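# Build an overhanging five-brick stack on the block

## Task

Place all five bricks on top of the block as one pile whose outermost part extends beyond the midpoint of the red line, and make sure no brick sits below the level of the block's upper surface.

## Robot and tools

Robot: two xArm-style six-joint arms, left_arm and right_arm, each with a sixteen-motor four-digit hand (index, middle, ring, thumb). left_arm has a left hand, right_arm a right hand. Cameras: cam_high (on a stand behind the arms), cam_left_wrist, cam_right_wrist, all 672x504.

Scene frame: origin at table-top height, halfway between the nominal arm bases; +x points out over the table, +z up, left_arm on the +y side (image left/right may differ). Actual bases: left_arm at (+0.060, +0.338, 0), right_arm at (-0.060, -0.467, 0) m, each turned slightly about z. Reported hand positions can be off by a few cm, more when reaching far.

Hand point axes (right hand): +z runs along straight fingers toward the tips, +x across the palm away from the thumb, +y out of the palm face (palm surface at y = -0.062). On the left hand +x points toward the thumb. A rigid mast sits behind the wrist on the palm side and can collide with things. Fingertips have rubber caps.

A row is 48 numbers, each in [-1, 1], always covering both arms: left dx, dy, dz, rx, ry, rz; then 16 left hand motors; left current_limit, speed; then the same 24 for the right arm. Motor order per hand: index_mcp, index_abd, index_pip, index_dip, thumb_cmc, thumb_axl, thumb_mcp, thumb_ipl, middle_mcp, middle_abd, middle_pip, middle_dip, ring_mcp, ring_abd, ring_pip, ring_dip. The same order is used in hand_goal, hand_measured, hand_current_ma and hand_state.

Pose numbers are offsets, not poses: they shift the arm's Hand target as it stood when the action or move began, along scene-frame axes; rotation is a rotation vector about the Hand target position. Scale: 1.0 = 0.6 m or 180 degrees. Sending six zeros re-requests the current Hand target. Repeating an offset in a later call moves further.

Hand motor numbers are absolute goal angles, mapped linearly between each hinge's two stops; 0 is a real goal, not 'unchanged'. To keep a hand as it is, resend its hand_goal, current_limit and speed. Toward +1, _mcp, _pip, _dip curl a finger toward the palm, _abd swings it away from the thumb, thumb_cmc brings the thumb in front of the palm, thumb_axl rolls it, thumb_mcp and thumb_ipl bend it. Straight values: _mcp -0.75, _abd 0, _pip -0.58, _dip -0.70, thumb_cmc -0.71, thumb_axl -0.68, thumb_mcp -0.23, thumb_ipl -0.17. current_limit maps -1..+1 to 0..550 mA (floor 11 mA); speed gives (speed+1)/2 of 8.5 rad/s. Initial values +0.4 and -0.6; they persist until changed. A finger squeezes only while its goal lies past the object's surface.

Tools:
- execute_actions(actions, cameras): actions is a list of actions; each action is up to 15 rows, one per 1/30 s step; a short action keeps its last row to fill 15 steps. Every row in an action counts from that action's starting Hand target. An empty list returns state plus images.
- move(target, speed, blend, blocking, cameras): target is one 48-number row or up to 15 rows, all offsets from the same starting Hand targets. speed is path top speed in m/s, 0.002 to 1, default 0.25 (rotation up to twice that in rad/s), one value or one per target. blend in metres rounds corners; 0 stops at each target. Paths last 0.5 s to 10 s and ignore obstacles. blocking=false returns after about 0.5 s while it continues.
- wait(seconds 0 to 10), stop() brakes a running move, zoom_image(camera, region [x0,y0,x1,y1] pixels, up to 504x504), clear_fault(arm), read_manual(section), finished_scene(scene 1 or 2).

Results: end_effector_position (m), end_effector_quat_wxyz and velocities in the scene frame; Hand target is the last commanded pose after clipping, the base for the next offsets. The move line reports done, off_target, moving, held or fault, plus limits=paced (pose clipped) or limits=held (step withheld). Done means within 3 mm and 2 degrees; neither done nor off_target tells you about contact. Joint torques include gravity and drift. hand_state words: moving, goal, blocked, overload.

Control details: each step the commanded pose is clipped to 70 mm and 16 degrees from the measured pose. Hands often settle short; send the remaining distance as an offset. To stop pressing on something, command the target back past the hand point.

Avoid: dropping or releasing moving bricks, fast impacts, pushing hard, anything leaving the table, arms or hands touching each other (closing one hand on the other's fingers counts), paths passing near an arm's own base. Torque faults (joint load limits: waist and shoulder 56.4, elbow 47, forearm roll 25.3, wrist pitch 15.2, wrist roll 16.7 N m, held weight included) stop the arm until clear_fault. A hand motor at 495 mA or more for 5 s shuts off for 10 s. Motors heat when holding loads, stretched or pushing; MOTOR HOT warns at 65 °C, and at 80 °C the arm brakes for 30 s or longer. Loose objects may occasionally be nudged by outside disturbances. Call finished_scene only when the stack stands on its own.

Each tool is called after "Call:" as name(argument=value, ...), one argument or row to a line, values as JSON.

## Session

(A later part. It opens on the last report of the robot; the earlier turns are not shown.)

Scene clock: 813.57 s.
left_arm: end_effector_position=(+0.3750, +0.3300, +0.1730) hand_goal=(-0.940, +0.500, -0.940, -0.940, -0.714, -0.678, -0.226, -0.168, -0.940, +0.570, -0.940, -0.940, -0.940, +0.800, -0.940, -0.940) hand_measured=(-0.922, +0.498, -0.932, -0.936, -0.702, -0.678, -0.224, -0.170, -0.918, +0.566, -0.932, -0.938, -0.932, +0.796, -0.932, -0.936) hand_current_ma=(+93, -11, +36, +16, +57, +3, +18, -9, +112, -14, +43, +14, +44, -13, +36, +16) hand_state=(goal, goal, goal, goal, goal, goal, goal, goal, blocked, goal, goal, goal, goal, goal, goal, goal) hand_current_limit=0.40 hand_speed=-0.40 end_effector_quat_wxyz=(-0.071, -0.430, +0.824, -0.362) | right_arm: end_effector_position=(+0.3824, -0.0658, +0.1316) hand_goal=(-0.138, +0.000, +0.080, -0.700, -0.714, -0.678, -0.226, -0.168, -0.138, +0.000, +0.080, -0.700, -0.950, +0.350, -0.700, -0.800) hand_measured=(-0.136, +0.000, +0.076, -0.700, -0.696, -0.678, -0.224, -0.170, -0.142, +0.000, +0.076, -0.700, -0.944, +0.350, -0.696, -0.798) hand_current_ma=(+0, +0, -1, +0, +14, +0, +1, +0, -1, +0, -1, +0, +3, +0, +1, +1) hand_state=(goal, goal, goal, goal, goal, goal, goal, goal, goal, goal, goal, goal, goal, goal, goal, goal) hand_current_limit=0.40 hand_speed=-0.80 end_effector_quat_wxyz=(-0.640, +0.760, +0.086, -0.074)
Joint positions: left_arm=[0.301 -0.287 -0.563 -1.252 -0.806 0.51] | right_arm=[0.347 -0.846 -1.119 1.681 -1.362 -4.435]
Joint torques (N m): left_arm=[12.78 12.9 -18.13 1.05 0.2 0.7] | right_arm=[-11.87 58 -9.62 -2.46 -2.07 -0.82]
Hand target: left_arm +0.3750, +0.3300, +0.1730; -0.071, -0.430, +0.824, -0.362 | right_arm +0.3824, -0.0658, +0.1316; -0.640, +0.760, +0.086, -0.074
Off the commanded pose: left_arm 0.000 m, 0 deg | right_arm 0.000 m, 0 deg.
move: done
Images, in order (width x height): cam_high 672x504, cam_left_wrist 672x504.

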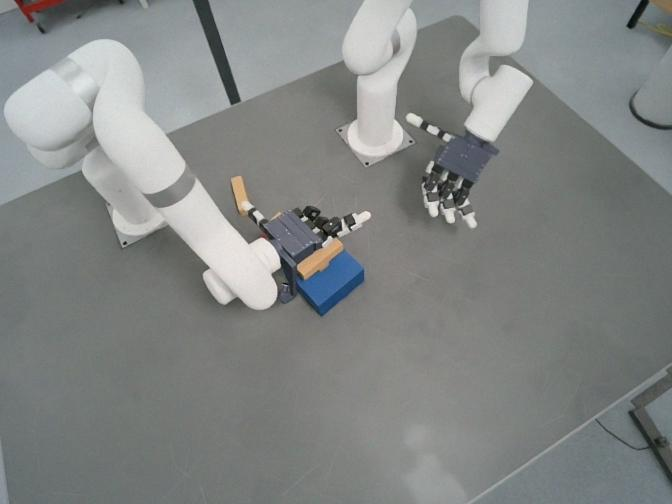

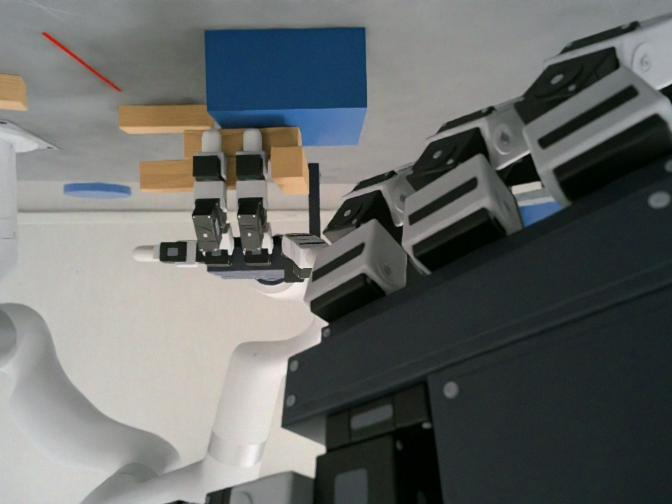

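Call:
move(
  target=[
    [0,0,0,0,0,0,-0.94,0.5,-0.94,-0.94,-0.714,-0.678,-0.226,-0.168,-0.94,0.57,-0.94,-0.94,-0.94,0.8,-0.94,-0.94,0.4,-0.4,-0.0125,0.0542,0,0,0,0,-0.137,0,0.08,-0.7,-0.714,-0.678,-0.226,-0.168,-0.137,0,0.08,-0.7,-0.95,0.35,-0.7,-0.8,0.4,-0.8],
    [0,0,0,0,0,0,-0.94,0.5,-0.94,-0.94,-0.714,-0.678,-0.226,-0.168,-0.94,0.57,-0.94,-0.94,-0.94,0.8,-0.94,-0.94,0.4,-0.4,-0.0275,0.1192,0.0573,0,0,0,-0.137,0,0.08,-0.7,-0.714,-0.678,-0.226,-0.168,-0.137,0,0.08,-0.7,-0.95,0.35,-0.7,-0.8,0.4,-0.8],
    [0,0,0,0,0,0,-0.94,0.5,-0.94,-0.94,-0.714,-0.678,-0.226,-0.168,-0.94,0.57,-0.94,-0.94,-0.94,0.8,-0.94,-0.94,0.4,-0.4,0.0488,0.1368,0.0573,0,0,0,-0.137,0,0.08,-0.7,-0.714,-0.678,-0.226,-0.168,-0.137,0,0.08,-0.7,-0.95,0.35,-0.7,-0.8,0.4,-0.8],
  ],
  speed=[0.05, 0.1, 0.1],
  cameras=["cam_high", "cam_left_wrist"],
)

Call:
zoom_image(
  camera="cam_left_wrist",
  region=[120, 110, 340, 270],
)

Scene clock: 821.90 s.
left_arm: end_effector_position=(+0.3750, +0.3300, +0.1730) hand_goal=(-0.940, +0.500, -0.940, -0.940, -0.714, -0.678, -0.226, -0.168, -0.940, +0.570, -0.940, -0.940, -0.940, +0.800, -0.940, -0.940) hand_measured=(-0.922, +0.498, -0.932, -0.936, -0.702, -0.678, -0.224, -0.170, -0.918, +0.566, -0.932, -0.938, -0.932, +0.796, -0.932, -0.936) hand_current_ma=(+93, -11, +36, +16, +57, +3, +18, -9, +112, -14, +43, +14, +44, -13, +36, +16) hand_state=(goal, goal, goal, goal, goal, goal, goal, goal, blocked, goal, goal, goal, goal, goal, goal, goal) hand_current_limit=0.40 hand_speed=-0.40 end_effector_quat_wxyz=(-0.071, -0.430, +0.824, -0.362) | right_arm: end_effector_position=(+0.4117, +0.0163, +0.1659) hand_goal=(-0.138, +0.000, +0.080, -0.700, -0.714, -0.678, -0.226, -0.168, -0.138, +0.000, +0.080, -0.700, -0.950, +0.350, -0.700, -0.800) hand_measured=(-0.134, +0.000, +0.076, -0.700, -0.696, -0.678, -0.224, -0.170, -0.136, -0.002, +0.078, -0.700, -0.944, +0.350, -0.696, -0.798) hand_current_ma=(+1, +0, -1, +0, +14, +0, +1, +0, +1, +0, +0, +0, +3, +0, +1, +1) hand_state=(goal, goal, goal, goal, goal, goal, goal, goal, goal, goal, goal, goal, goal, goal, goal, goal) hand_current_limit=0.40 hand_speed=-0.80 end_effector_quat_wxyz=(-0.640, +0.760, +0.086, -0.074)
Joint positions: left_arm=[0.301 -0.287 -0.563 -1.252 -0.806 0.51] | right_arm=[0.452 -0.878 -1.305 1.745 -1.305 -4.284]
Joint torques (N m): left_arm=[14.28 12.04 -18.04 1.28 -0.62 0.76] | right_arm=[-12.49 43.33 -22.54 -2.7 0.21 1.18]
Hand target: left_arm +0.3750, +0.3300, +0.1730; -0.071, -0.430, +0.824, -0.362 | right_arm +0.4117, +0.0163, +0.1659; -0.640, +0.760, +0.086, -0.074
Off the commanded pose: left_arm 0.000 m, 0 deg | right_arm 0.000 m, 0 deg.
move: done
Images, in order (width x height): cam_high 672x504, cam_left_wrist 672x504.

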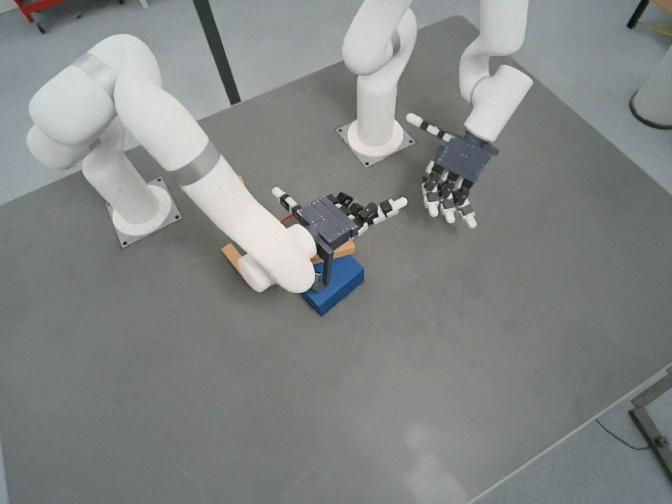

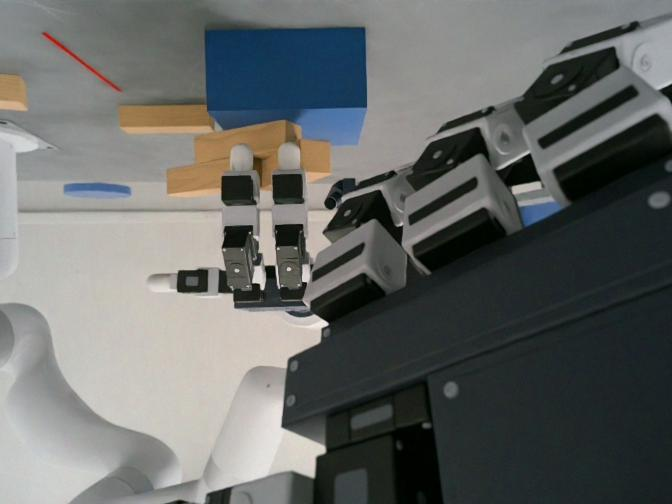

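Scaled by 2.291.

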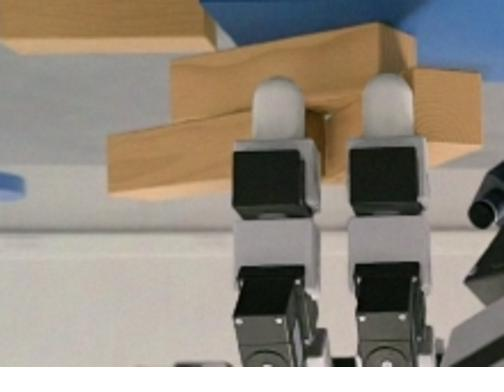

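Call:
move(
  target=[
    [0,0,0,0,0,0,-0.94,0.5,-0.94,-0.94,-0.714,-0.678,-0.226,-0.168,-0.94,0.57,-0.94,-0.94,-0.94,0.8,-0.94,-0.94,0.4,-0.4,0,0,0.24,0,0,0,-0.137,0,0.08,-0.7,-0.714,-0.678,-0.226,-0.168,-0.137,0,0.08,-0.7,-0.95,0.35,-0.7,-0.8,0.4,-0.8],
    [0,0,0,0,0,0,-0.94,0.5,-0.94,-0.94,-0.714,-0.678,-0.226,-0.168,-0.94,0.57,-0.94,-0.94,-0.94,0.8,-0.94,-0.94,0.4,-0.4,0.0,-0.6,0.24,0,0,0,-0.137,0,0.08,-0.7,-0.714,-0.678,-0.226,-0.168,-0.137,0,0.08,-0.7,-0.95,0.35,-0.7,-0.8,0.4,-0.8],
  ],
  speed=[0.12, 0.25],
  blend=[0.02, 0],
  cameras=["cam_high", "cam_left_wrist"],
)

Call:
zoom_image(
  camera="cam_left_wrist",
  region=[120, 110, 340, 270],
)

Call:
zoom_image(
  camera="cam_high",
  region=[200, 160, 400, 330],
)

Scene clock: 828.17 s.
left_arm: end_effector_position=(+0.3750, +0.3300, +0.1730) hand_goal=(-0.940, +0.500, -0.940, -0.940, -0.714, -0.678, -0.226, -0.168, -0.940, +0.570, -0.940, -0.940, -0.940, +0.800, -0.940, -0.940) hand_measured=(-0.922, +0.498, -0.932, -0.936, -0.702, -0.678, -0.224, -0.170, -0.918, +0.566, -0.932, -0.938, -0.932, +0.796, -0.932, -0.936) hand_current_ma=(+93, -11, +36, +16, +57, +3, +18, -9, +112, -14, +43, +14, +44, -13, +36, +16) hand_state=(goal, goal, goal, goal, goal, goal, goal, goal, blocked, goal, goal, goal, goal, goal, goal, goal) hand_current_limit=0.40 hand_speed=-0.40 end_effector_quat_wxyz=(-0.071, -0.430, +0.824, -0.362) | right_arm: end_effector_position=(+0.4117, -0.3437, +0.3100) hand_goal=(-0.138, +0.000, +0.080, -0.700, -0.714, -0.678, -0.226, -0.168, -0.138, +0.000, +0.080, -0.700, -0.950, +0.350, -0.700, -0.800) hand_measured=(-0.134, +0.000, +0.078, -0.700, -0.696, -0.678, -0.224, -0.170, -0.134, -0.002, +0.078, -0.700, -0.942, +0.350, -0.696, -0.798) hand_current_ma=(+1, +0, -1, +0, +14, +0, +1, +0, +1, +0, +0, +0, +3, +0, +1, +1) hand_state=(goal, goal, goal, goal, goal, goal, goal, goal, goal, goal, goal, goal, goal, goal, goal, goal) hand_current_limit=0.40 hand_speed=-0.80 end_effector_quat_wxyz=(-0.640, +0.760, +0.086, -0.074)
Joint positions: left_arm=[0.301 -0.287 -0.563 -1.252 -0.806 0.51] | right_arm=[-0.169 -0.497 -1.072 1.182 -1.614 -4.174]
Joint torques (N m): left_arm=[12.82 11.93 -18.09 1.15 -1.51 0.74] | right_arm=[-12.13 31.74 -23.21 -2.21 -1.98 -0.93]
Hand target: left_arm +0.3750, +0.3300, +0.1730; -0.071, -0.430, +0.824, -0.362 | right_arm +0.4117, -0.3437, +0.3099; -0.640, +0.760, +0.086, -0.074
Off the commanded pose: left_arm 0.000 m, 0 deg | right_arm 0.000 m, 0 deg.
move: done
Images, in order (width x height): cam_high 672x504, cam_left_wrist 672x504.

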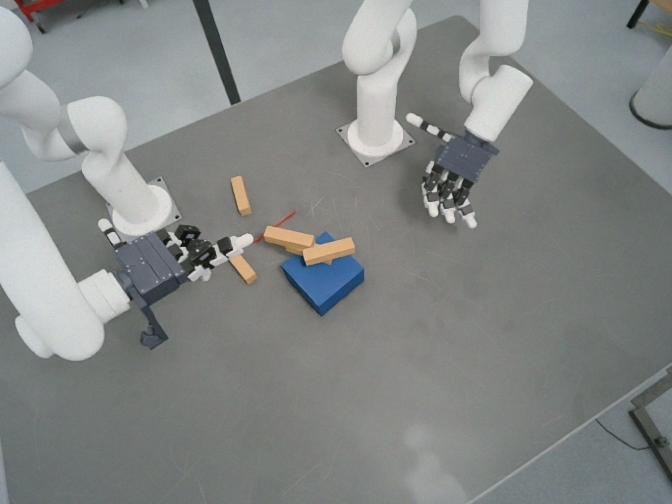

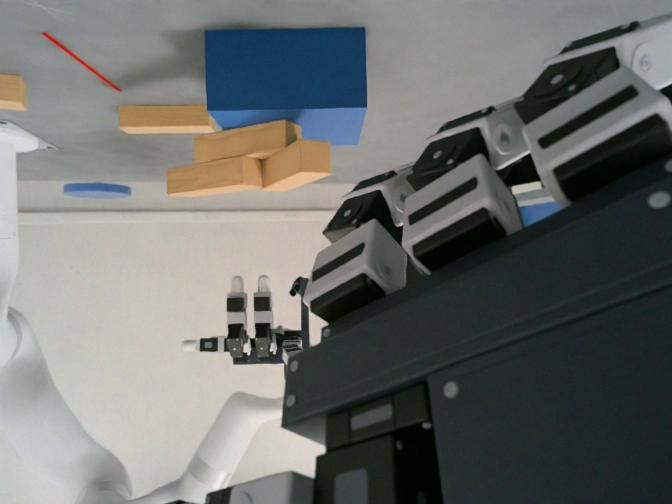

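Scaled by 2.291.

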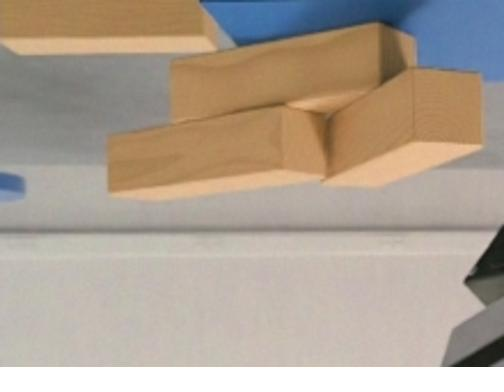

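Scaled by 2.520.

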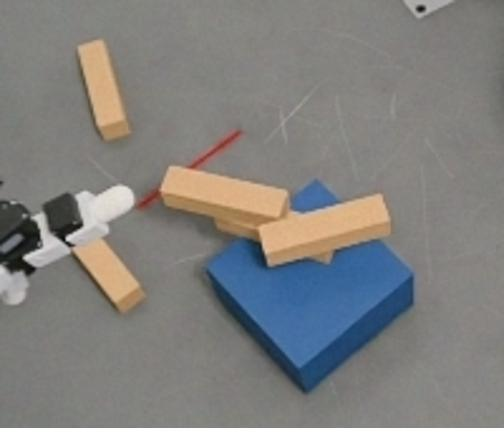

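Call:
zoom_image(
  camera="cam_high",
  region=[260, 215, 370, 285],
)

Call:
zoom_image(
  camera="cam_left_wrist",
  region=[160, 110, 340, 210],
)

Scaled by 4.582.

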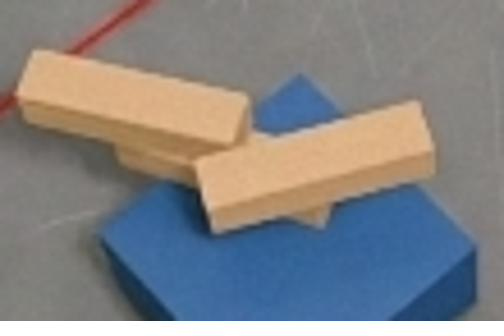

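Scaled by 2.800.

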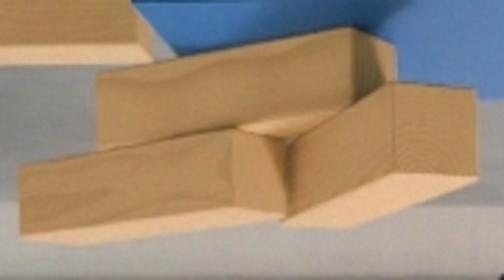

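Call:
move(
  target=[
    [0.0733,-0.1833,0.1617,0,0,0,-0.94,0.5,-0.94,-0.94,-0.714,-0.678,-0.226,-0.168,-0.94,0.57,-0.94,-0.94,-0.94,0.8,-0.94,-0.94,0.4,-0.4,0.0138,-0.3272,-0.1,0,0,0,-0.137,0,0.08,-0.7,-0.714,-0.678,-0.226,-0.168,-0.137,0,0.08,-0.7,-0.95,0.35,-0.7,-0.8,0.4,-0.8],
    [0.0398,-0.7852,0.2267,-0.0705,-0.2639,0.045,0.1,0,-0.168,-0.7,0.657,-0.678,-0.226,-0.168,0.1,0,-0.168,-0.7,-0.95,0.35,-0.7,-0.8,0.4,-0.4,0.0138,-0.3272,-0.1,0,0,0,-0.137,0,0.08,-0.7,-0.714,-0.678,-0.226,-0.168,-0.137,0,0.08,-0.7,-0.95,0.35,-0.7,-0.8,0.4,-0.8],
  ],
  speed=0.25,
  blend=[0.04, 0],
  cameras=["cam_high", "cam_left_wrist"],
)

Call:
zoom_image(
  camera="cam_high",
  region=[230, 140, 380, 290],
)

Scene clock: 876.20 s.
left_arm: end_effector_position=(+0.3989, -0.1411, +0.3090) hand_goal=(+0.100, +0.000, -0.168, -0.700, +0.656, -0.678, -0.226, -0.168, +0.100, +0.000, -0.168, -0.700, -0.950, +0.350, -0.700, -0.800) hand_measured=(+0.100, +0.002, -0.170, -0.702, +0.654, -0.678, -0.224, -0.170, +0.100, +0.002, -0.170, -0.702, -0.934, +0.354, -0.700, -0.802) hand_current_ma=(+4, +13, -10, -12, -14, +3, +18, -9, +5, +13, -11, -11, +88, +14, -2, -11) hand_state=(goal, goal, goal, goal, goal, goal, goal, goal, goal, goal, goal, goal, goal, goal, goal, goal) hand_current_limit=0.40 hand_speed=-0.40 end_effector_quat_wxyz=(+0.245, -0.293, +0.707, -0.595) | right_arm: end_effector_position=(+0.4200, -0.5400, +0.2499) hand_goal=(-0.138, +0.000, +0.080, -0.700, -0.714, -0.678, -0.226, -0.168, -0.138, +0.000, +0.080, -0.700, -0.950, +0.350, -0.700, -0.800) hand_measured=(-0.134, +0.000, +0.078, -0.700, -0.696, -0.678, -0.224, -0.170, -0.134, -0.002, +0.078, -0.700, -0.942, +0.350, -0.696, -0.798) hand_current_ma=(+1, +0, -1, +0, +14, +0, +1, +0, +1, +0, +0, +0, +3, +0, +1, +1) hand_state=(goal, goal, goal, goal, goal, goal, goal, goal, goal, goal, goal, goal, goal, goal, goal, goal) hand_current_limit=0.40 hand_speed=-0.80 end_effector_quat_wxyz=(-0.640, +0.760, +0.086, -0.074)
Joint positions: left_arm=[-1.014 -0.164 -0.615 -3.382 -0.956 1.674] | right_arm=[-0.494 -0.723 -1.272 0.894 -1.749 -4.285]
Joint torques (N m): left_arm=[-10.21 13.62 -20.74 -1.19 -2.44 0.62] | right_arm=[-12.27 39.12 -22.2 -2.57 -1.77 -0.81]
Hand target: left_arm +0.3989, -0.1411, +0.3090; +0.245, -0.293, +0.707, -0.595 | right_arm +0.4200, -0.5400, +0.2499; -0.640, +0.760, +0.086, -0.074
Off the commanded pose: left_arm 0.000 m, 0 deg | right_arm 0.000 m, 0 deg.
move: done
Images, in order (width x height): cam_high 672x504, cam_left_wrist 672x504.

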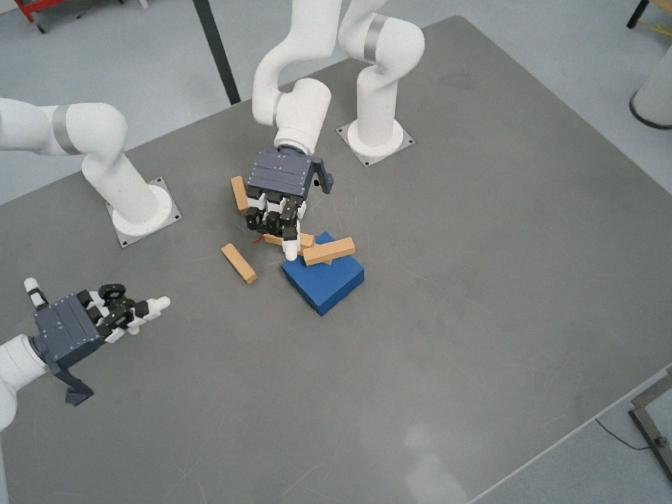

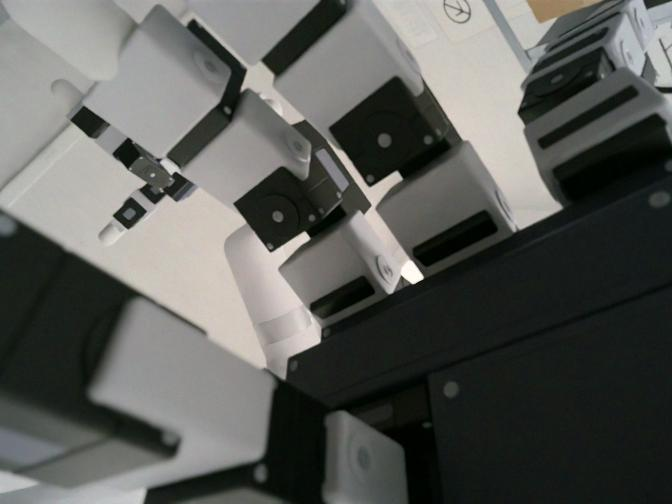

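Scaled by 3.360.

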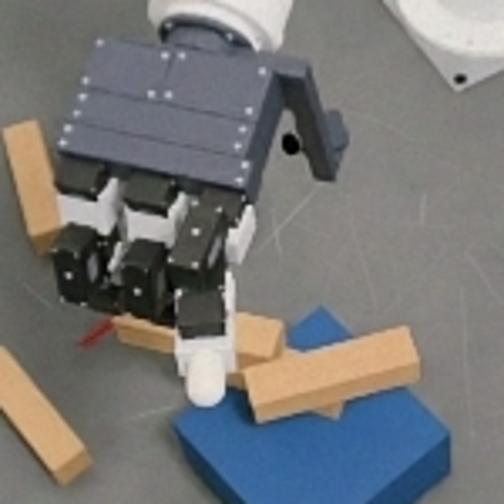

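Call:
move(
  target=[
    [0,0,-0.22,0,0,0,0.1,0,-0.168,-0.7,0.657,-0.678,-0.226,-0.168,0.1,0,-0.168,-0.7,-0.95,0.35,-0.7,-0.8,0.4,-0.4,0,0,0,0,0,0,-0.137,0,0.08,-0.7,-0.714,-0.678,-0.226,-0.168,-0.137,0,0.08,-0.7,-0.95,0.35,-0.7,-0.8,0.4,-0.8],
    [0,0,-0.287,0,0,0,0.1,0,-0.168,-0.7,0.657,-0.678,-0.226,-0.168,0.1,0,-0.168,-0.7,-0.95,0.35,-0.7,-0.8,0.4,-0.4,0,0,0,0,0,0,-0.137,0,0.08,-0.7,-0.714,-0.678,-0.226,-0.168,-0.137,0,0.08,-0.7,-0.95,0.35,-0.7,-0.8,0.4,-0.8],
  ],
  speed=[0.15, 0.05],
  blend=[0.005, 0],
  cameras=["cam_high", "cam_left_wrist"],
)

Call:
zoom_image(
  camera="cam_high",
  region=[230, 140, 380, 290],
)

Scene clock: 879.63 s.
left_arm: end_effector_position=(+0.3989, -0.1411, +0.1369) hand_goal=(+0.100, +0.000, -0.168, -0.700, +0.656, -0.678, -0.226, -0.168, +0.100, +0.000, -0.168, -0.700, -0.950, +0.350, -0.700, -0.800) hand_measured=(+0.100, +0.002, -0.170, -0.702, +0.654, -0.678, -0.224, -0.170, +0.100, +0.002, -0.170, -0.702, -0.934, +0.354, -0.700, -0.802) hand_current_ma=(+5, +13, -10, -12, -14, +3, +18, -9, +5, +13, -9, -10, +88, +14, -1, -11) hand_state=(goal, goal, goal, goal, goal, goal, goal, goal, goal, goal, goal, goal, goal, goal, goal, goal) hand_current_limit=0.40 hand_speed=-0.40 end_effector_quat_wxyz=(+0.245, -0.293, +0.707, -0.595) | right_arm: end_effector_position=(+0.4200, -0.5400, +0.2499) hand_goal=(-0.138, +0.000, +0.080, -0.700, -0.714, -0.678, -0.226, -0.168, -0.138, +0.000, +0.080, -0.700, -0.950, +0.350, -0.700, -0.800) hand_measured=(-0.134, +0.000, +0.078, -0.700, -0.696, -0.678, -0.224, -0.170, -0.134, -0.002, +0.078, -0.700, -0.942, +0.350, -0.696, -0.798) hand_current_ma=(+1, +0, -1, +0, +14, +0, +1, +0, +1, +0, +0, +0, +3, +0, +1, +1) hand_state=(goal, goal, goal, goal, goal, goal, goal, goal, goal, goal, goal, goal, goal, goal, goal, goal) hand_current_limit=0.40 hand_speed=-0.80 end_effector_quat_wxyz=(-0.640, +0.760, +0.086, -0.074)
Joint positions: left_arm=[-1.014 -0.619 -0.638 -3.341 -1.378 1.572] | right_arm=[-0.494 -0.723 -1.272 0.894 -1.749 -4.285]
Joint torques (N m): left_arm=[13.01 22.65 -16.1 1.48 -4.51 -1.08] | right_arm=[-12.82 38.41 -22.2 -2.28 -1.49 -0.67]
Hand target: left_arm +0.3989, -0.1411, +0.1368; +0.245, -0.293, +0.707, -0.595 | right_arm +0.4200, -0.5400, +0.2499; -0.640, +0.760, +0.086, -0.074
Off the commanded pose: left_arm 0.000 m, 0 deg | right_arm 0.000 m, 0 deg.
move: done
Images, in order (width x height): cam_high 672x504, cam_left_wrist 672x504.

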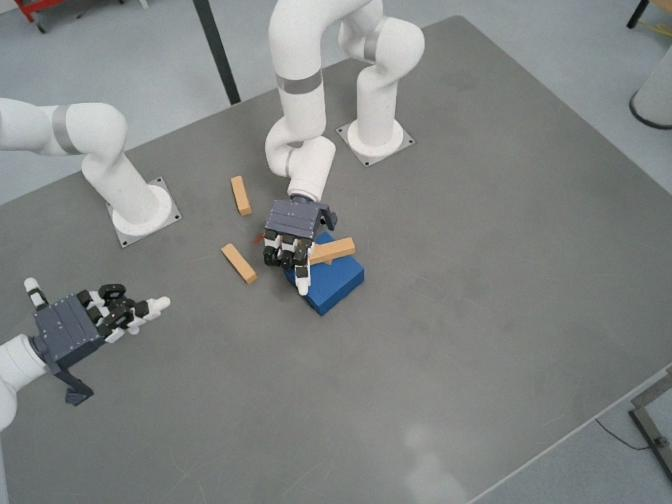

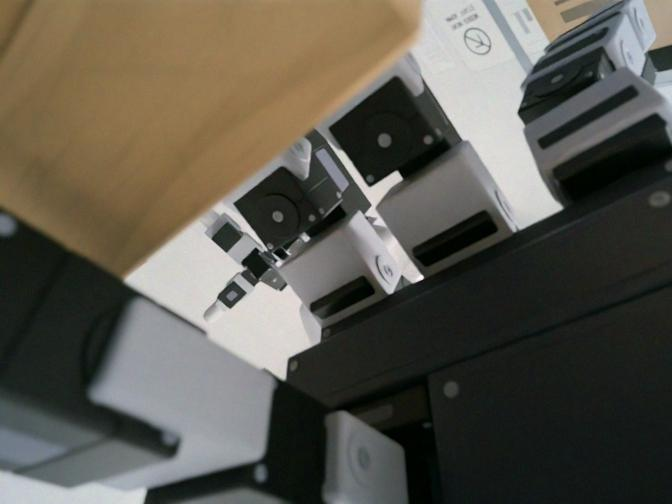

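Scaled by 3.360.

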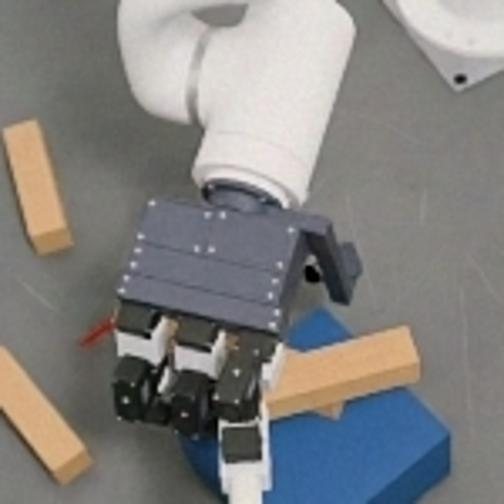

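Call:
move(
  target=[
    [0,0,0,0,0,0,0.18,0,-0.168,-0.7,0.657,-0.678,-0.13,-0.168,0.18,0,-0.168,-0.7,-0.95,0.35,-0.7,-0.8,0.1,-0.8,0,0,0,0,0,0,-0.137,0,0.08,-0.7,-0.714,-0.678,-0.226,-0.168,-0.137,0,0.08,-0.7,-0.95,0.35,-0.7,-0.8,0.4,-0.8],
    [0,0,0,0,0,0,0.23,0,-0.168,-0.7,0.657,-0.678,-0.04,-0.168,0.23,0,-0.168,-0.7,-0.95,0.35,-0.7,-0.8,0.1,-0.9,0,0,0,0,0,0,-0.137,0,0.08,-0.7,-0.714,-0.678,-0.226,-0.168,-0.137,0,0.08,-0.7,-0.95,0.35,-0.7,-0.8,0.4,-0.8],
  ],
  speed=0.05,
  cameras=["cam_high", "cam_left_wrist"],
)

Scene clock: 882.77 s.
left_arm: end_effector_position=(+0.3989, -0.1411, +0.1368) hand_goal=(+0.230, +0.000, -0.168, -0.700, +0.656, -0.678, -0.040, -0.168, +0.230, +0.000, -0.168, -0.700, -0.950, +0.350, -0.700, -0.800) hand_measured=(+0.228, +0.002, -0.170, -0.702, +0.652, -0.678, -0.060, -0.170, +0.110, +0.002, -0.178, -0.704, -0.934, +0.354, -0.700, -0.802) hand_current_ma=(-13, +13, -11, -12, -15, +3, -133, -17, -302, +12, -47, -20, +88, +14, -1, -11) hand_state=(goal, goal, goal, goal, goal, goal, blocked, goal, blocked, goal, goal, goal, goal, goal, goal, goal) hand_current_limit=0.10 hand_speed=-0.90 end_effector_quat_wxyz=(+0.245, -0.293, +0.707, -0.595) | right_arm: end_effector_position=(+0.4200, -0.5400, +0.2499) hand_goal=(-0.138, +0.000, +0.080, -0.700, -0.714, -0.678, -0.226, -0.168, -0.138, +0.000, +0.080, -0.700, -0.950, +0.350, -0.700, -0.800) hand_measured=(-0.134, +0.000, +0.078, -0.700, -0.696, -0.678, -0.224, -0.170, -0.134, -0.002, +0.078, -0.700, -0.942, +0.350, -0.696, -0.798) hand_current_ma=(+1, +0, -1, +0, +14, +0, +1, +0, +1, +0, +0, +0, +3, +0, +1, +1) hand_state=(goal, goal, goal, goal, goal, goal, goal, goal, goal, goal, goal, goal, goal, goal, goal, goal) hand_current_limit=0.40 hand_speed=-0.80 end_effector_quat_wxyz=(-0.640, +0.760, +0.086, -0.074)
Joint positions: left_arm=[-1.014 -0.619 -0.638 -3.341 -1.378 1.572] | right_arm=[-0.494 -0.723 -1.272 0.894 -1.749 -4.285]
Joint torques (N m): left_arm=[13.15 22.67 -12.8 1.56 -1.44 -1.03] | right_arm=[-12.41 38.65 -22.35 -2.41 -1.09 -0.61]
Hand target: left_arm +0.3989, -0.1411, +0.1368; +0.245, -0.293, +0.707, -0.595 | right_arm +0.4200, -0.5400, +0.2499; -0.640, +0.760, +0.086, -0.074
Off the commanded pose: left_arm 0.000 m, 0 deg | right_arm 0.000 m, 0 deg.
move: done
Images, in order (width x height): cam_high 672x504, cam_left_wrist 672x504.

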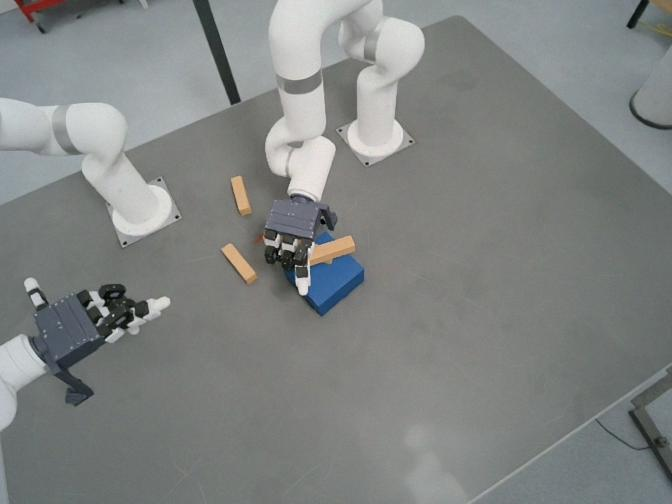

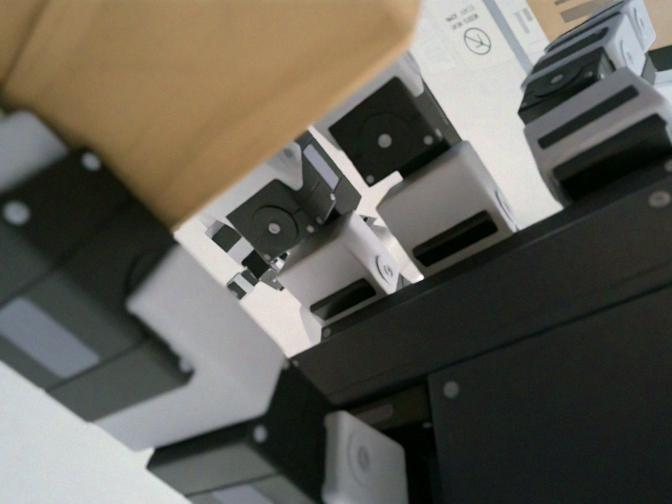

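Call:
move(
  target=[
    [0,0,0,0,0,0,0.1,0,-0.168,-0.7,0.657,-0.678,-0.226,-0.168,-0.2,0,-0.168,-0.7,-0.95,0.35,-0.7,-0.8,0.4,-0.6,0,0,0,0,0,0,-0.137,0,0.08,-0.7,-0.714,-0.678,-0.226,-0.168,-0.137,0,0.08,-0.7,-0.95,0.35,-0.7,-0.8,0.4,-0.8],
    [0,0,0.03,0,0,0,0.1,0,-0.168,-0.7,0.657,-0.678,-0.226,-0.168,-0.95,0.1,-0.7,-0.8,-0.95,0.35,-0.7,-0.8,0.4,-0.4,0,0,0,0,0,0,-0.137,0,0.08,-0.7,-0.714,-0.678,-0.226,-0.168,-0.137,0,0.08,-0.7,-0.95,0.35,-0.7,-0.8,0.4,-0.8],
  ],
  speed=0.05,
  cameras=["cam_high", "cam_left_wrist"],
)

Call:
zoom_image(
  camera="cam_high",
  region=[260, 190, 370, 300],
)

Scene clock: 897.90 s.
left_arm: end_effector_position=(+0.3989, -0.1411, +0.1548) hand_goal=(+0.100, +0.000, -0.168, -0.700, +0.656, -0.678, -0.226, -0.168, -0.950, +0.100, -0.700, -0.800, -0.950, +0.350, -0.700, -0.800) hand_measured=(+0.108, +0.002, -0.170, -0.702, +0.654, -0.678, -0.222, -0.170, -0.928, +0.096, -0.694, -0.798, -0.934, +0.354, -0.700, -0.802) hand_current_ma=(+40, +13, -11, -12, -15, +3, +24, -13, +117, -13, +34, +15, +88, +14, -1, -11) hand_state=(goal, goal, goal, goal, goal, goal, goal, goal, blocked, goal, goal, goal, goal, goal, goal, goal) hand_current_limit=0.40 hand_speed=-0.40 end_effector_quat_wxyz=(+0.245, -0.293, +0.707, -0.595) | right_arm: end_effector_position=(+0.4200, -0.5400, +0.2499) hand_goal=(-0.138, +0.000, +0.080, -0.700, -0.714, -0.678, -0.226, -0.168, -0.138, +0.000, +0.080, -0.700, -0.950, +0.350, -0.700, -0.800) hand_measured=(-0.134, +0.000, +0.078, -0.700, -0.696, -0.678, -0.224, -0.170, -0.134, -0.002, +0.078, -0.700, -0.942, +0.350, -0.696, -0.798) hand_current_ma=(+1, +0, -1, +0, +14, +0, +1, +0, +1, +0, +0, +0, +3, +0, +1, +1) hand_state=(goal, goal, goal, goal, goal, goal, goal, goal, goal, goal, goal, goal, goal, goal, goal, goal) hand_current_limit=0.40 hand_speed=-0.80 end_effector_quat_wxyz=(-0.640, +0.760, +0.086, -0.074)
Joint positions: left_arm=[-1.014 -0.567 -0.626 -3.343 -1.339 1.58] | right_arm=[-0.494 -0.723 -1.272 0.894 -1.749 -4.285]
Joint torques (N m): left_arm=[11.56 56.69 -8.92 -1.01 0.78 1.13] | right_arm=[-12.16 38.87 -22.4 -2.44 -0.57 -0.52]
Hand target: left_arm +0.3989, -0.1411, +0.1548; +0.245, -0.293, +0.707, -0.595 | right_arm +0.4200, -0.5400, +0.2499; -0.640, +0.760, +0.086, -0.074
Off the commanded pose: left_arm 0.000 m, 0 deg | right_arm 0.000 m, 0 deg.
move: done
Images, in order (width x height): cam_high 672x504, cam_left_wrist 672x504.

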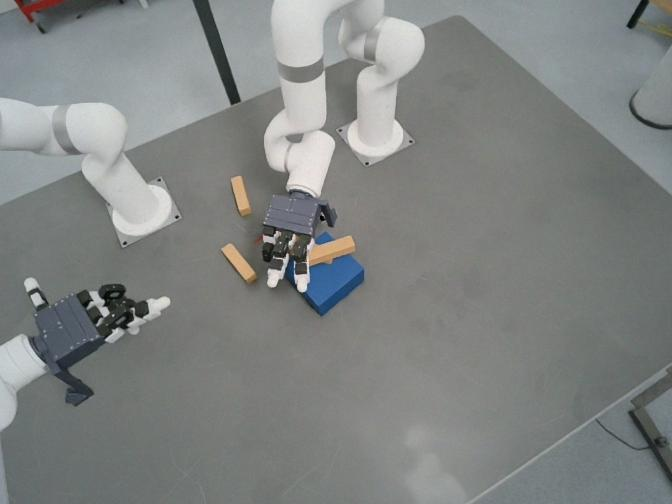

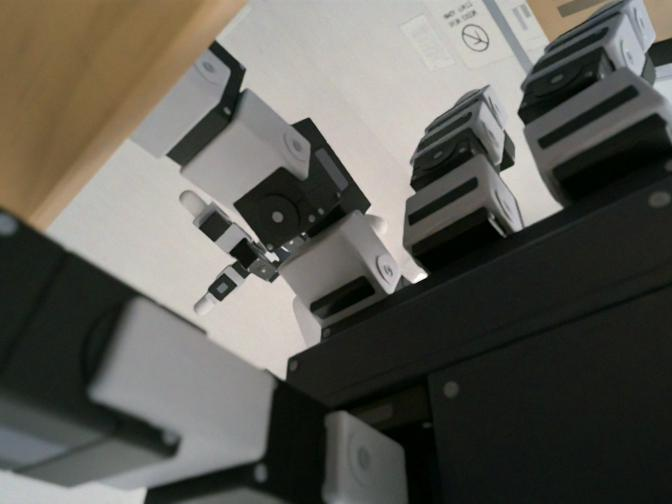

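Scaled by 4.582.

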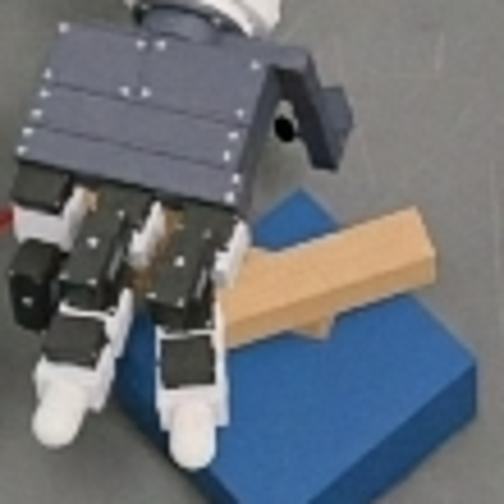

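Call:
move(
  target=[
    [0.0107,0.018,0,0,0,0,0.1,0,-0.168,-0.7,0.657,-0.678,-0.226,-0.168,-0.95,0.1,-0.7,-0.8,-0.95,0.35,-0.7,-0.8,0.4,-0.4,0,0,0,0,0,0,-0.137,0,0.08,-0.7,-0.714,-0.678,-0.226,-0.168,-0.137,0,0.08,-0.7,-0.95,0.35,-0.7,-0.8,0.4,-0.8],
    [0.0107,0.018,-0.03,0,0,0,0.1,0,-0.168,-0.7,0.657,-0.678,-0.226,-0.168,-0.95,0.1,-0.7,-0.8,-0.95,0.35,-0.7,-0.8,0.4,-0.4,0,0,0,0,0,0,-0.137,0,0.08,-0.7,-0.714,-0.678,-0.226,-0.168,-0.137,0,0.08,-0.7,-0.95,0.35,-0.7,-0.8,0.4,-0.8],
    [0.0107,0.018,-0.03,0,0,0,0.18,0,-0.168,-0.7,0.657,-0.678,-0.13,-0.168,-0.95,0.1,-0.7,-0.8,-0.95,0.35,-0.7,-0.8,0.0,-0.8,0,0,0,0,0,0,-0.137,0,0.08,-0.7,-0.714,-0.678,-0.226,-0.168,-0.137,0,0.08,-0.7,-0.95,0.35,-0.7,-0.8,0.4,-0.8],
    [0.0107,0.018,-0.03,0,0,0,0.25,0,-0.168,-0.7,0.657,-0.678,-0.03,-0.168,-0.95,0.1,-0.7,-0.8,-0.95,0.35,-0.7,-0.8,0.0,-0.9,0,0,0,0,0,0,-0.137,0,0.08,-0.7,-0.714,-0.678,-0.226,-0.168,-0.137,0,0.08,-0.7,-0.95,0.35,-0.7,-0.8,0.4,-0.8],
  ],
  speed=0.05,
  cameras=["cam_high"],
)

Scene clock: 903.03 s.
left_arm: end_effector_position=(+0.4053, -0.1303, +0.1368) hand_goal=(+0.250, +0.000, -0.168, -0.700, +0.656, -0.678, -0.030, -0.168, -0.950, +0.100, -0.700, -0.800, -0.950, +0.350, -0.700, -0.800) hand_measured=(+0.240, +0.002, -0.172, -0.702, +0.654, -0.678, -0.064, -0.174, -0.928, +0.098, -0.694, -0.798, -0.934, +0.354, -0.700, -0.802) hand_current_ma=(-50, +7, -22, -11, -14, +3, -214, -34, +114, -13, +34, +15, +88, +14, -1, -11) hand_state=(goal, goal, goal, goal, goal, goal, blocked, goal, blocked, goal, goal, goal, goal, goal, goal, goal) hand_current_limit=0.00 hand_speed=-0.90 end_effector_quat_wxyz=(+0.245, -0.293, +0.707, -0.595) | right_arm: end_effector_position=(+0.4200, -0.5400, +0.2499) hand_goal=(-0.138, +0.000, +0.080, -0.700, -0.714, -0.678, -0.226, -0.168, -0.138, +0.000, +0.080, -0.700, -0.950, +0.350, -0.700, -0.800) hand_measured=(-0.134, +0.000, +0.078, -0.700, -0.696, -0.678, -0.224, -0.170, -0.134, -0.002, +0.078, -0.700, -0.942, +0.350, -0.696, -0.798) hand_current_ma=(+1, +0, -1, +0, +14, +0, +1, +0, +1, +0, +0, +0, +3, +0, +1, +1) hand_state=(goal, goal, goal, goal, goal, goal, goal, goal, goal, goal, goal, goal, goal, goal, goal, goal) hand_current_limit=0.40 hand_speed=-0.80 end_effector_quat_wxyz=(-0.640, +0.760, +0.086, -0.074)
Joint positions: left_arm=[-0.984 -0.613 -0.624 -3.311 -1.386 1.57] | right_arm=[-0.494 -0.723 -1.272 0.894 -1.749 -4.285]
Joint torques (N m): left_arm=[12.88 23.89 -13.32 1.51 -2.94 -1.01] | right_arm=[-12.47 38.08 -22.49 -2.35 -0.09 -0.35]
Hand target: left_arm +0.4053, -0.1303, +0.1368; +0.245, -0.293, +0.707, -0.595 | right_arm +0.4200, -0.5400, +0.2499; -0.640, +0.760, +0.086, -0.074
Off the commanded pose: left_arm 0.000 m, 0 deg | right_arm 0.000 m, 0 deg.
move: done
Images, in order (width x height): cam_high 672x504.

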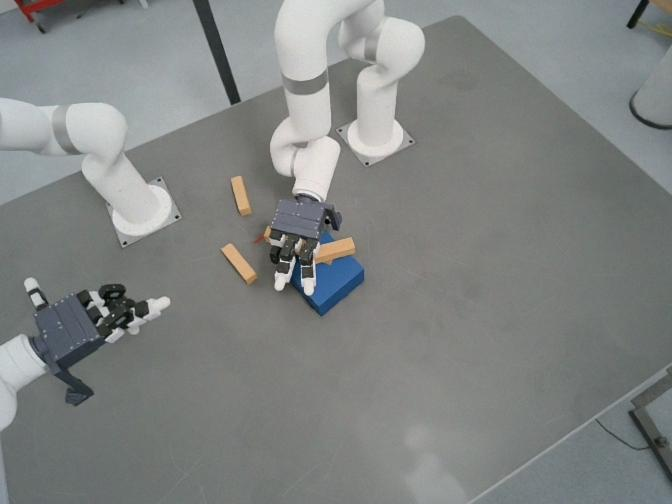

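Call:
move(
  target=[
    [0,0,0,0,0,0,0.29,0,-0.168,-0.7,0.657,-0.678,-0.03,-0.168,-0.95,0.1,-0.7,-0.8,-0.95,0.35,-0.7,-0.8,0.0,-0.9,0,0,0,0,0,0,-0.137,0,0.08,-0.7,-0.714,-0.678,-0.226,-0.168,-0.137,0,0.08,-0.7,-0.95,0.35,-0.7,-0.8,0.4,-0.8],
    [-0.0283,0.0043,0,0,0,-0.0889,0.29,0,-0.168,-0.7,0.657,-0.678,-0.03,-0.168,-0.95,0.1,-0.7,-0.8,-0.95,0.35,-0.7,-0.8,0.0,-0.9,0,0,0,0,0,0,-0.137,0,0.08,-0.7,-0.714,-0.678,-0.226,-0.168,-0.137,0,0.08,-0.7,-0.95,0.35,-0.7,-0.8,0.4,-0.8],
  ],
  speed=0.06,
  cameras=["cam_high"],
)

Call:
zoom_image(
  camera="cam_high",
  region=[260, 190, 370, 300],
)

Scene clock: 909.57 s.
left_arm: end_effector_position=(+0.3883, -0.1277, +0.1368) hand_goal=(+0.290, +0.000, -0.168, -0.700, +0.656, -0.678, -0.030, -0.168, -0.950, +0.100, -0.700, -0.800, -0.950, +0.350, -0.700, -0.800) hand_measured=(+0.252, +0.000, -0.182, -0.706, +0.656, -0.678, -0.064, -0.176, -0.928, +0.098, -0.694, -0.798, -0.934, +0.354, -0.700, -0.802) hand_current_ma=(-202, +4, -68, -31, -4, +3, -214, -55, +114, -13, +34, +15, +88, +14, -1, -11) hand_state=(blocked, goal, goal, goal, goal, goal, blocked, goal, blocked, goal, goal, goal, goal, goal, goal, goal) hand_current_limit=0.00 hand_speed=-0.90 end_effector_quat_wxyz=(+0.160, -0.192, +0.741, -0.623) | right_arm: end_effector_position=(+0.4200, -0.5400, +0.2499) hand_goal=(-0.138, +0.000, +0.080, -0.700, -0.714, -0.678, -0.226, -0.168, -0.138, +0.000, +0.080, -0.700, -0.950, +0.350, -0.700, -0.800) hand_measured=(-0.134, +0.000, +0.078, -0.700, -0.696, -0.678, -0.224, -0.170, -0.134, -0.002, +0.078, -0.700, -0.942, +0.350, -0.696, -0.798) hand_current_ma=(+1, +0, -1, +0, +14, +0, +1, +0, +1, +0, +0, +0, +3, +0, +1, +1) hand_state=(goal, goal, goal, goal, goal, goal, goal, goal, goal, goal, goal, goal, goal, goal, goal, goal) hand_current_limit=0.40 hand_speed=-0.80 end_effector_quat_wxyz=(-0.640, +0.760, +0.086, -0.074)
Joint positions: left_arm=[-0.866 -0.608 -0.612 -2.913 -1.393 1.568] | right_arm=[-0.494 -0.723 -1.272 0.894 -1.749 -4.285]
Joint torques (N m): left_arm=[13.05 23.23 -15.91 1.26 1.06 -1.15] | right_arm=[-11.87 39.07 -22.53 -2.59 -0.06 -0.18]
Hand target: left_arm +0.3883, -0.1277, +0.1368; +0.160, -0.192, +0.741, -0.623 | right_arm +0.4200, -0.5400, +0.2499; -0.640, +0.760, +0.086, -0.074
Off the commanded pose: left_arm 0.000 m, 0 deg | right_arm 0.000 m, 0 deg.
move: done
Images, in order (width x height): cam_high 672x504.

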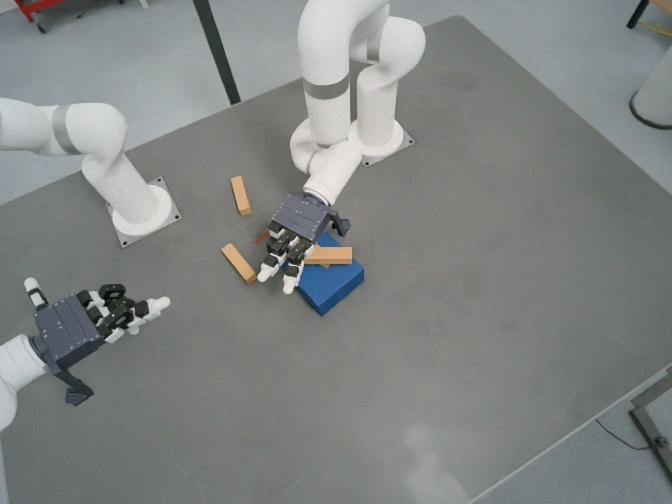

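Scaled by 4.582.

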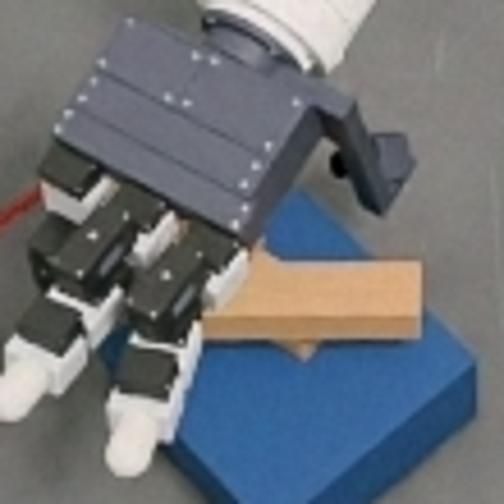

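Call:
move(
  target=[-0.0272,0.0075,0,0,0,-0.0889,0.29,0,-0.168,-0.7,0.657,-0.678,-0.03,-0.168,-0.95,0.1,-0.7,-0.8,-0.95,0.35,-0.7,-0.8,0.0,-0.9,0,0,0,0,0,0,-0.137,0,0.08,-0.7,-0.714,-0.678,-0.226,-0.168,-0.137,0,0.08,-0.7,-0.95,0.35,-0.7,-0.8,0.4,-0.8],
  speed=0.06,
  cameras=["cam_high"],
)

Call:
zoom_image(
  camera="cam_high",
  region=[260, 190, 370, 300],
)

Scene clock: 914.10 s.
left_arm: end_effector_position=(+0.3720, -0.1232, +0.1368) hand_goal=(+0.290, +0.000, -0.168, -0.700, +0.656, -0.678, -0.030, -0.168, -0.950, +0.100, -0.700, -0.800, -0.950, +0.350, -0.700, -0.800) hand_measured=(+0.252, +0.002, -0.182, -0.706, +0.656, -0.678, -0.064, -0.176, -0.928, +0.098, -0.694, -0.798, -0.934, +0.354, -0.700, -0.802) hand_current_ma=(-202, +5, -68, -31, -5, +3, -214, -56, +114, -13, +34, +15, +88, +14, -1, -11) hand_state=(blocked, goal, goal, goal, goal, goal, blocked, goal, blocked, goal, goal, goal, goal, goal, goal, goal) hand_current_limit=0.00 hand_speed=-0.90 end_effector_quat_wxyz=(+0.072, -0.087, +0.761, -0.639) | right_arm: end_effector_position=(+0.4200, -0.5400, +0.2499) hand_goal=(-0.138, +0.000, +0.080, -0.700, -0.714, -0.678, -0.226, -0.168, -0.138, +0.000, +0.080, -0.700, -0.950, +0.350, -0.700, -0.800) hand_measured=(-0.134, +0.000, +0.078, -0.700, -0.696, -0.678, -0.224, -0.170, -0.134, -0.002, +0.078, -0.700, -0.942, +0.350, -0.696, -0.798) hand_current_ma=(+1, +0, -1, +0, +14, +0, +1, +0, +1, +0, +0, +0, +3, +0, +1, +1) hand_state=(goal, goal, goal, goal, goal, goal, goal, goal, goal, goal, goal, goal, goal, goal, goal, goal) hand_current_limit=0.40 hand_speed=-0.80 end_effector_quat_wxyz=(-0.640, +0.760, +0.086, -0.074)
Joint positions: left_arm=[-0.761 -0.623 -0.649 -2.525 -1.376 1.554] | right_arm=[-0.494 -0.723 -1.272 0.894 -1.749 -4.285]
Joint torques (N m): left_arm=[14.01 22.56 -16.08 1.73 0.94 -1.1] | right_arm=[-12.16 39.01 -22.56 -2.4 -0.07 -0.04]
Hand target: left_arm +0.3720, -0.1232, +0.1368; +0.072, -0.087, +0.761, -0.639 | right_arm +0.4200, -0.5400, +0.2499; -0.640, +0.760, +0.086, -0.074
Off the commanded pose: left_arm 0.000 m, 0 deg | right_arm 0.000 m, 0 deg.
move: done
Images, in order (width x height): cam_high 672x504.

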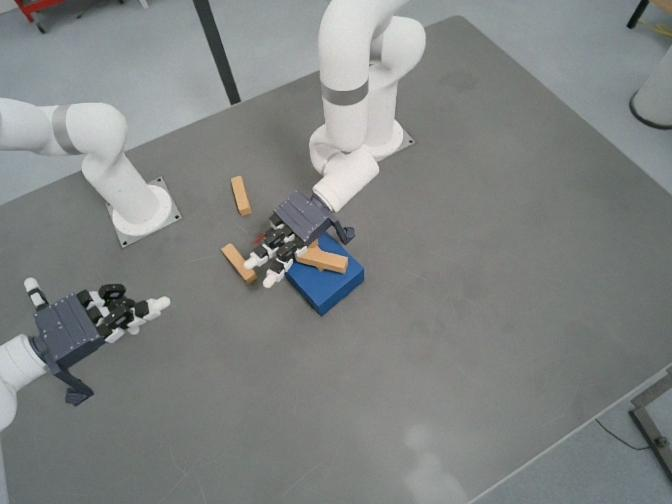

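Scaled by 4.582.

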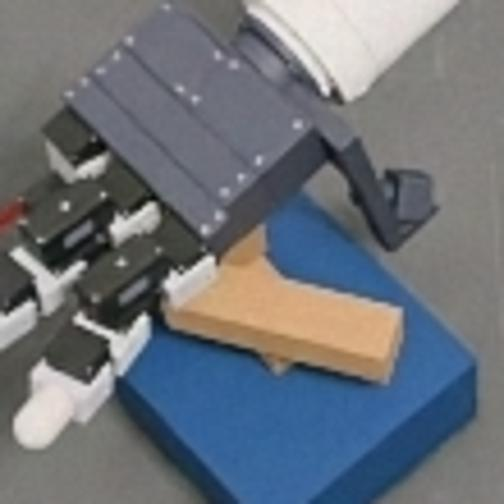

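Call:
move(
  target=[
    [0,0,0,0,0,0,0.2,0,-0.168,-0.7,0.657,-0.678,-0.1,-0.168,-0.95,0.1,-0.7,-0.8,-0.95,0.35,-0.7,-0.8,0.2,-0.85,0,0,0,0,0,0,-0.137,0,0.08,-0.7,-0.714,-0.678,-0.226,-0.168,-0.137,0,0.08,-0.7,-0.95,0.35,-0.7,-0.8,0.4,-0.8],
    [0,0,0,0,0,0,0.12,0,-0.168,-0.7,0.657,-0.678,-0.2,-0.168,-0.95,0.1,-0.7,-0.8,-0.95,0.35,-0.7,-0.8,0.4,-0.6,0,0,0,0,0,0,-0.137,0,0.08,-0.7,-0.714,-0.678,-0.226,-0.168,-0.137,0,0.08,-0.7,-0.95,0.35,-0.7,-0.8,0.4,-0.8],
    [0,0,0.28,0,0,0,0.12,0,-0.168,-0.7,0.657,-0.678,-0.2,-0.168,-0.95,0.1,-0.7,-0.8,-0.95,0.35,-0.7,-0.8,0.4,-0.6,0,0,0,0,0,0,-0.137,0,0.08,-0.7,-0.714,-0.678,-0.226,-0.168,-0.137,0,0.08,-0.7,-0.95,0.35,-0.7,-0.8,0.4,-0.8],
    [-0.05,0.35,0.28,0,0,0,0.12,0,-0.168,-0.7,0.657,-0.678,-0.2,-0.168,-0.95,0.1,-0.7,-0.8,-0.95,0.35,-0.7,-0.8,0.4,-0.6,0,0,0,0,0,0,-0.137,0,0.08,-0.7,-0.714,-0.678,-0.226,-0.168,-0.137,0,0.08,-0.7,-0.95,0.35,-0.7,-0.8,0.4,-0.8],
  ],
  speed=[0.05, 0.05, 0.15, 0.25],
  blend=[0, 0, 0.03, 0],
  cameras=["cam_high"],
)

Call:
zoom_image(
  camera="cam_high",
  region=[260, 190, 370, 300],
)

Scene clock: 920.47 s.
left_arm: end_effector_position=(+0.3420, +0.0868, +0.3048) hand_goal=(+0.120, +0.000, -0.168, -0.700, +0.656, -0.678, -0.200, -0.168, -0.950, +0.100, -0.700, -0.800, -0.950, +0.350, -0.700, -0.800) hand_measured=(+0.126, +0.002, -0.170, -0.702, +0.654, -0.678, -0.198, -0.170, -0.928, +0.098, -0.694, -0.798, -0.934, +0.354, -0.700, -0.802) hand_current_ma=(+31, +5, -13, -14, -5, +3, +16, -13, +113, -12, +34, +15, +88, +13, +0, -11) hand_state=(goal, goal, goal, goal, goal, goal, goal, goal, blocked, goal, goal, goal, goal, goal, goal, goal) hand_current_limit=0.40 hand_speed=-0.60 end_effector_quat_wxyz=(+0.072, -0.087, +0.761, -0.639) | right_arm: end_effector_position=(+0.4200, -0.5400, +0.2499) hand_goal=(-0.138, +0.000, +0.080, -0.700, -0.714, -0.678, -0.226, -0.168, -0.138, +0.000, +0.080, -0.700, -0.950, +0.350, -0.700, -0.800) hand_measured=(-0.134, +0.000, +0.078, -0.700, -0.696, -0.678, -0.224, -0.170, -0.134, -0.002, +0.078, -0.700, -0.942, +0.350, -0.696, -0.798) hand_current_ma=(+1, +0, -1, +0, +14, +0, +1, +0, +1, +0, +0, +0, +3, +0, +1, +1) hand_state=(goal, goal, goal, goal, goal, goal, goal, goal, goal, goal, goal, goal, goal, goal, goal, goal) hand_current_limit=0.40 hand_speed=-0.80 end_effector_quat_wxyz=(-0.640, +0.760, +0.086, -0.074)
Joint positions: left_arm=[-0.218 0.131 -0.301 -1.88 -1.242 1.152] | right_arm=[-0.494 -0.723 -1.272 0.894 -1.749 -4.285]
Joint torques (N m): left_arm=[14.57 31.02 -11.71 1.29 -4.44 -1.07] | right_arm=[-12.67 38.88 -22.56 -2.56 -0.08 0.15]
Hand target: left_arm +0.3420, +0.0868, +0.3048; +0.072, -0.087, +0.761, -0.639 | right_arm +0.4200, -0.5400, +0.2499; -0.640, +0.760, +0.086, -0.074
Off the commanded pose: left_arm 0.000 m, 0 deg | right_arm 0.000 m, 0 deg.
move: done
Images, in order (width x height): cam_high 672x504.

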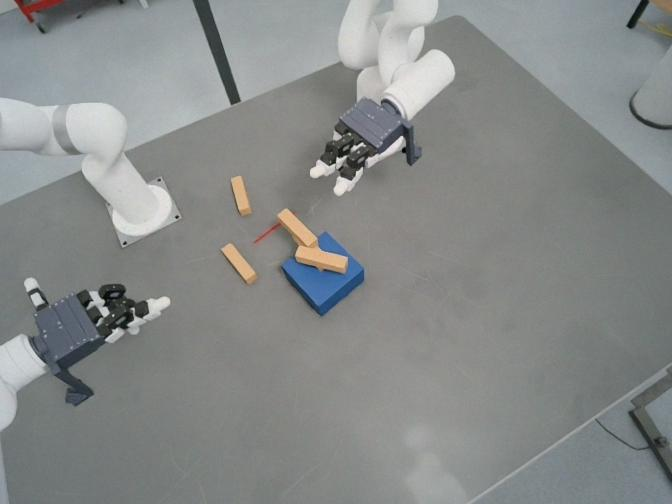

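Scaled by 4.582.

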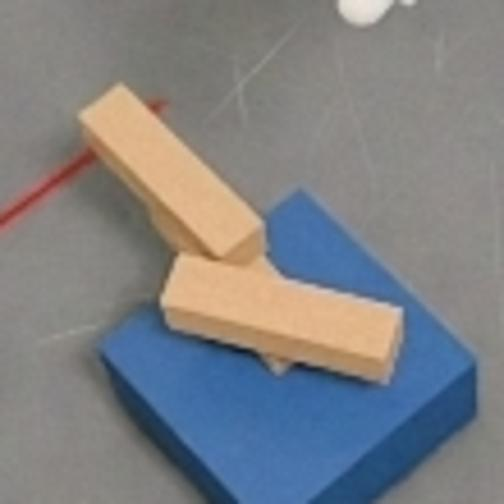

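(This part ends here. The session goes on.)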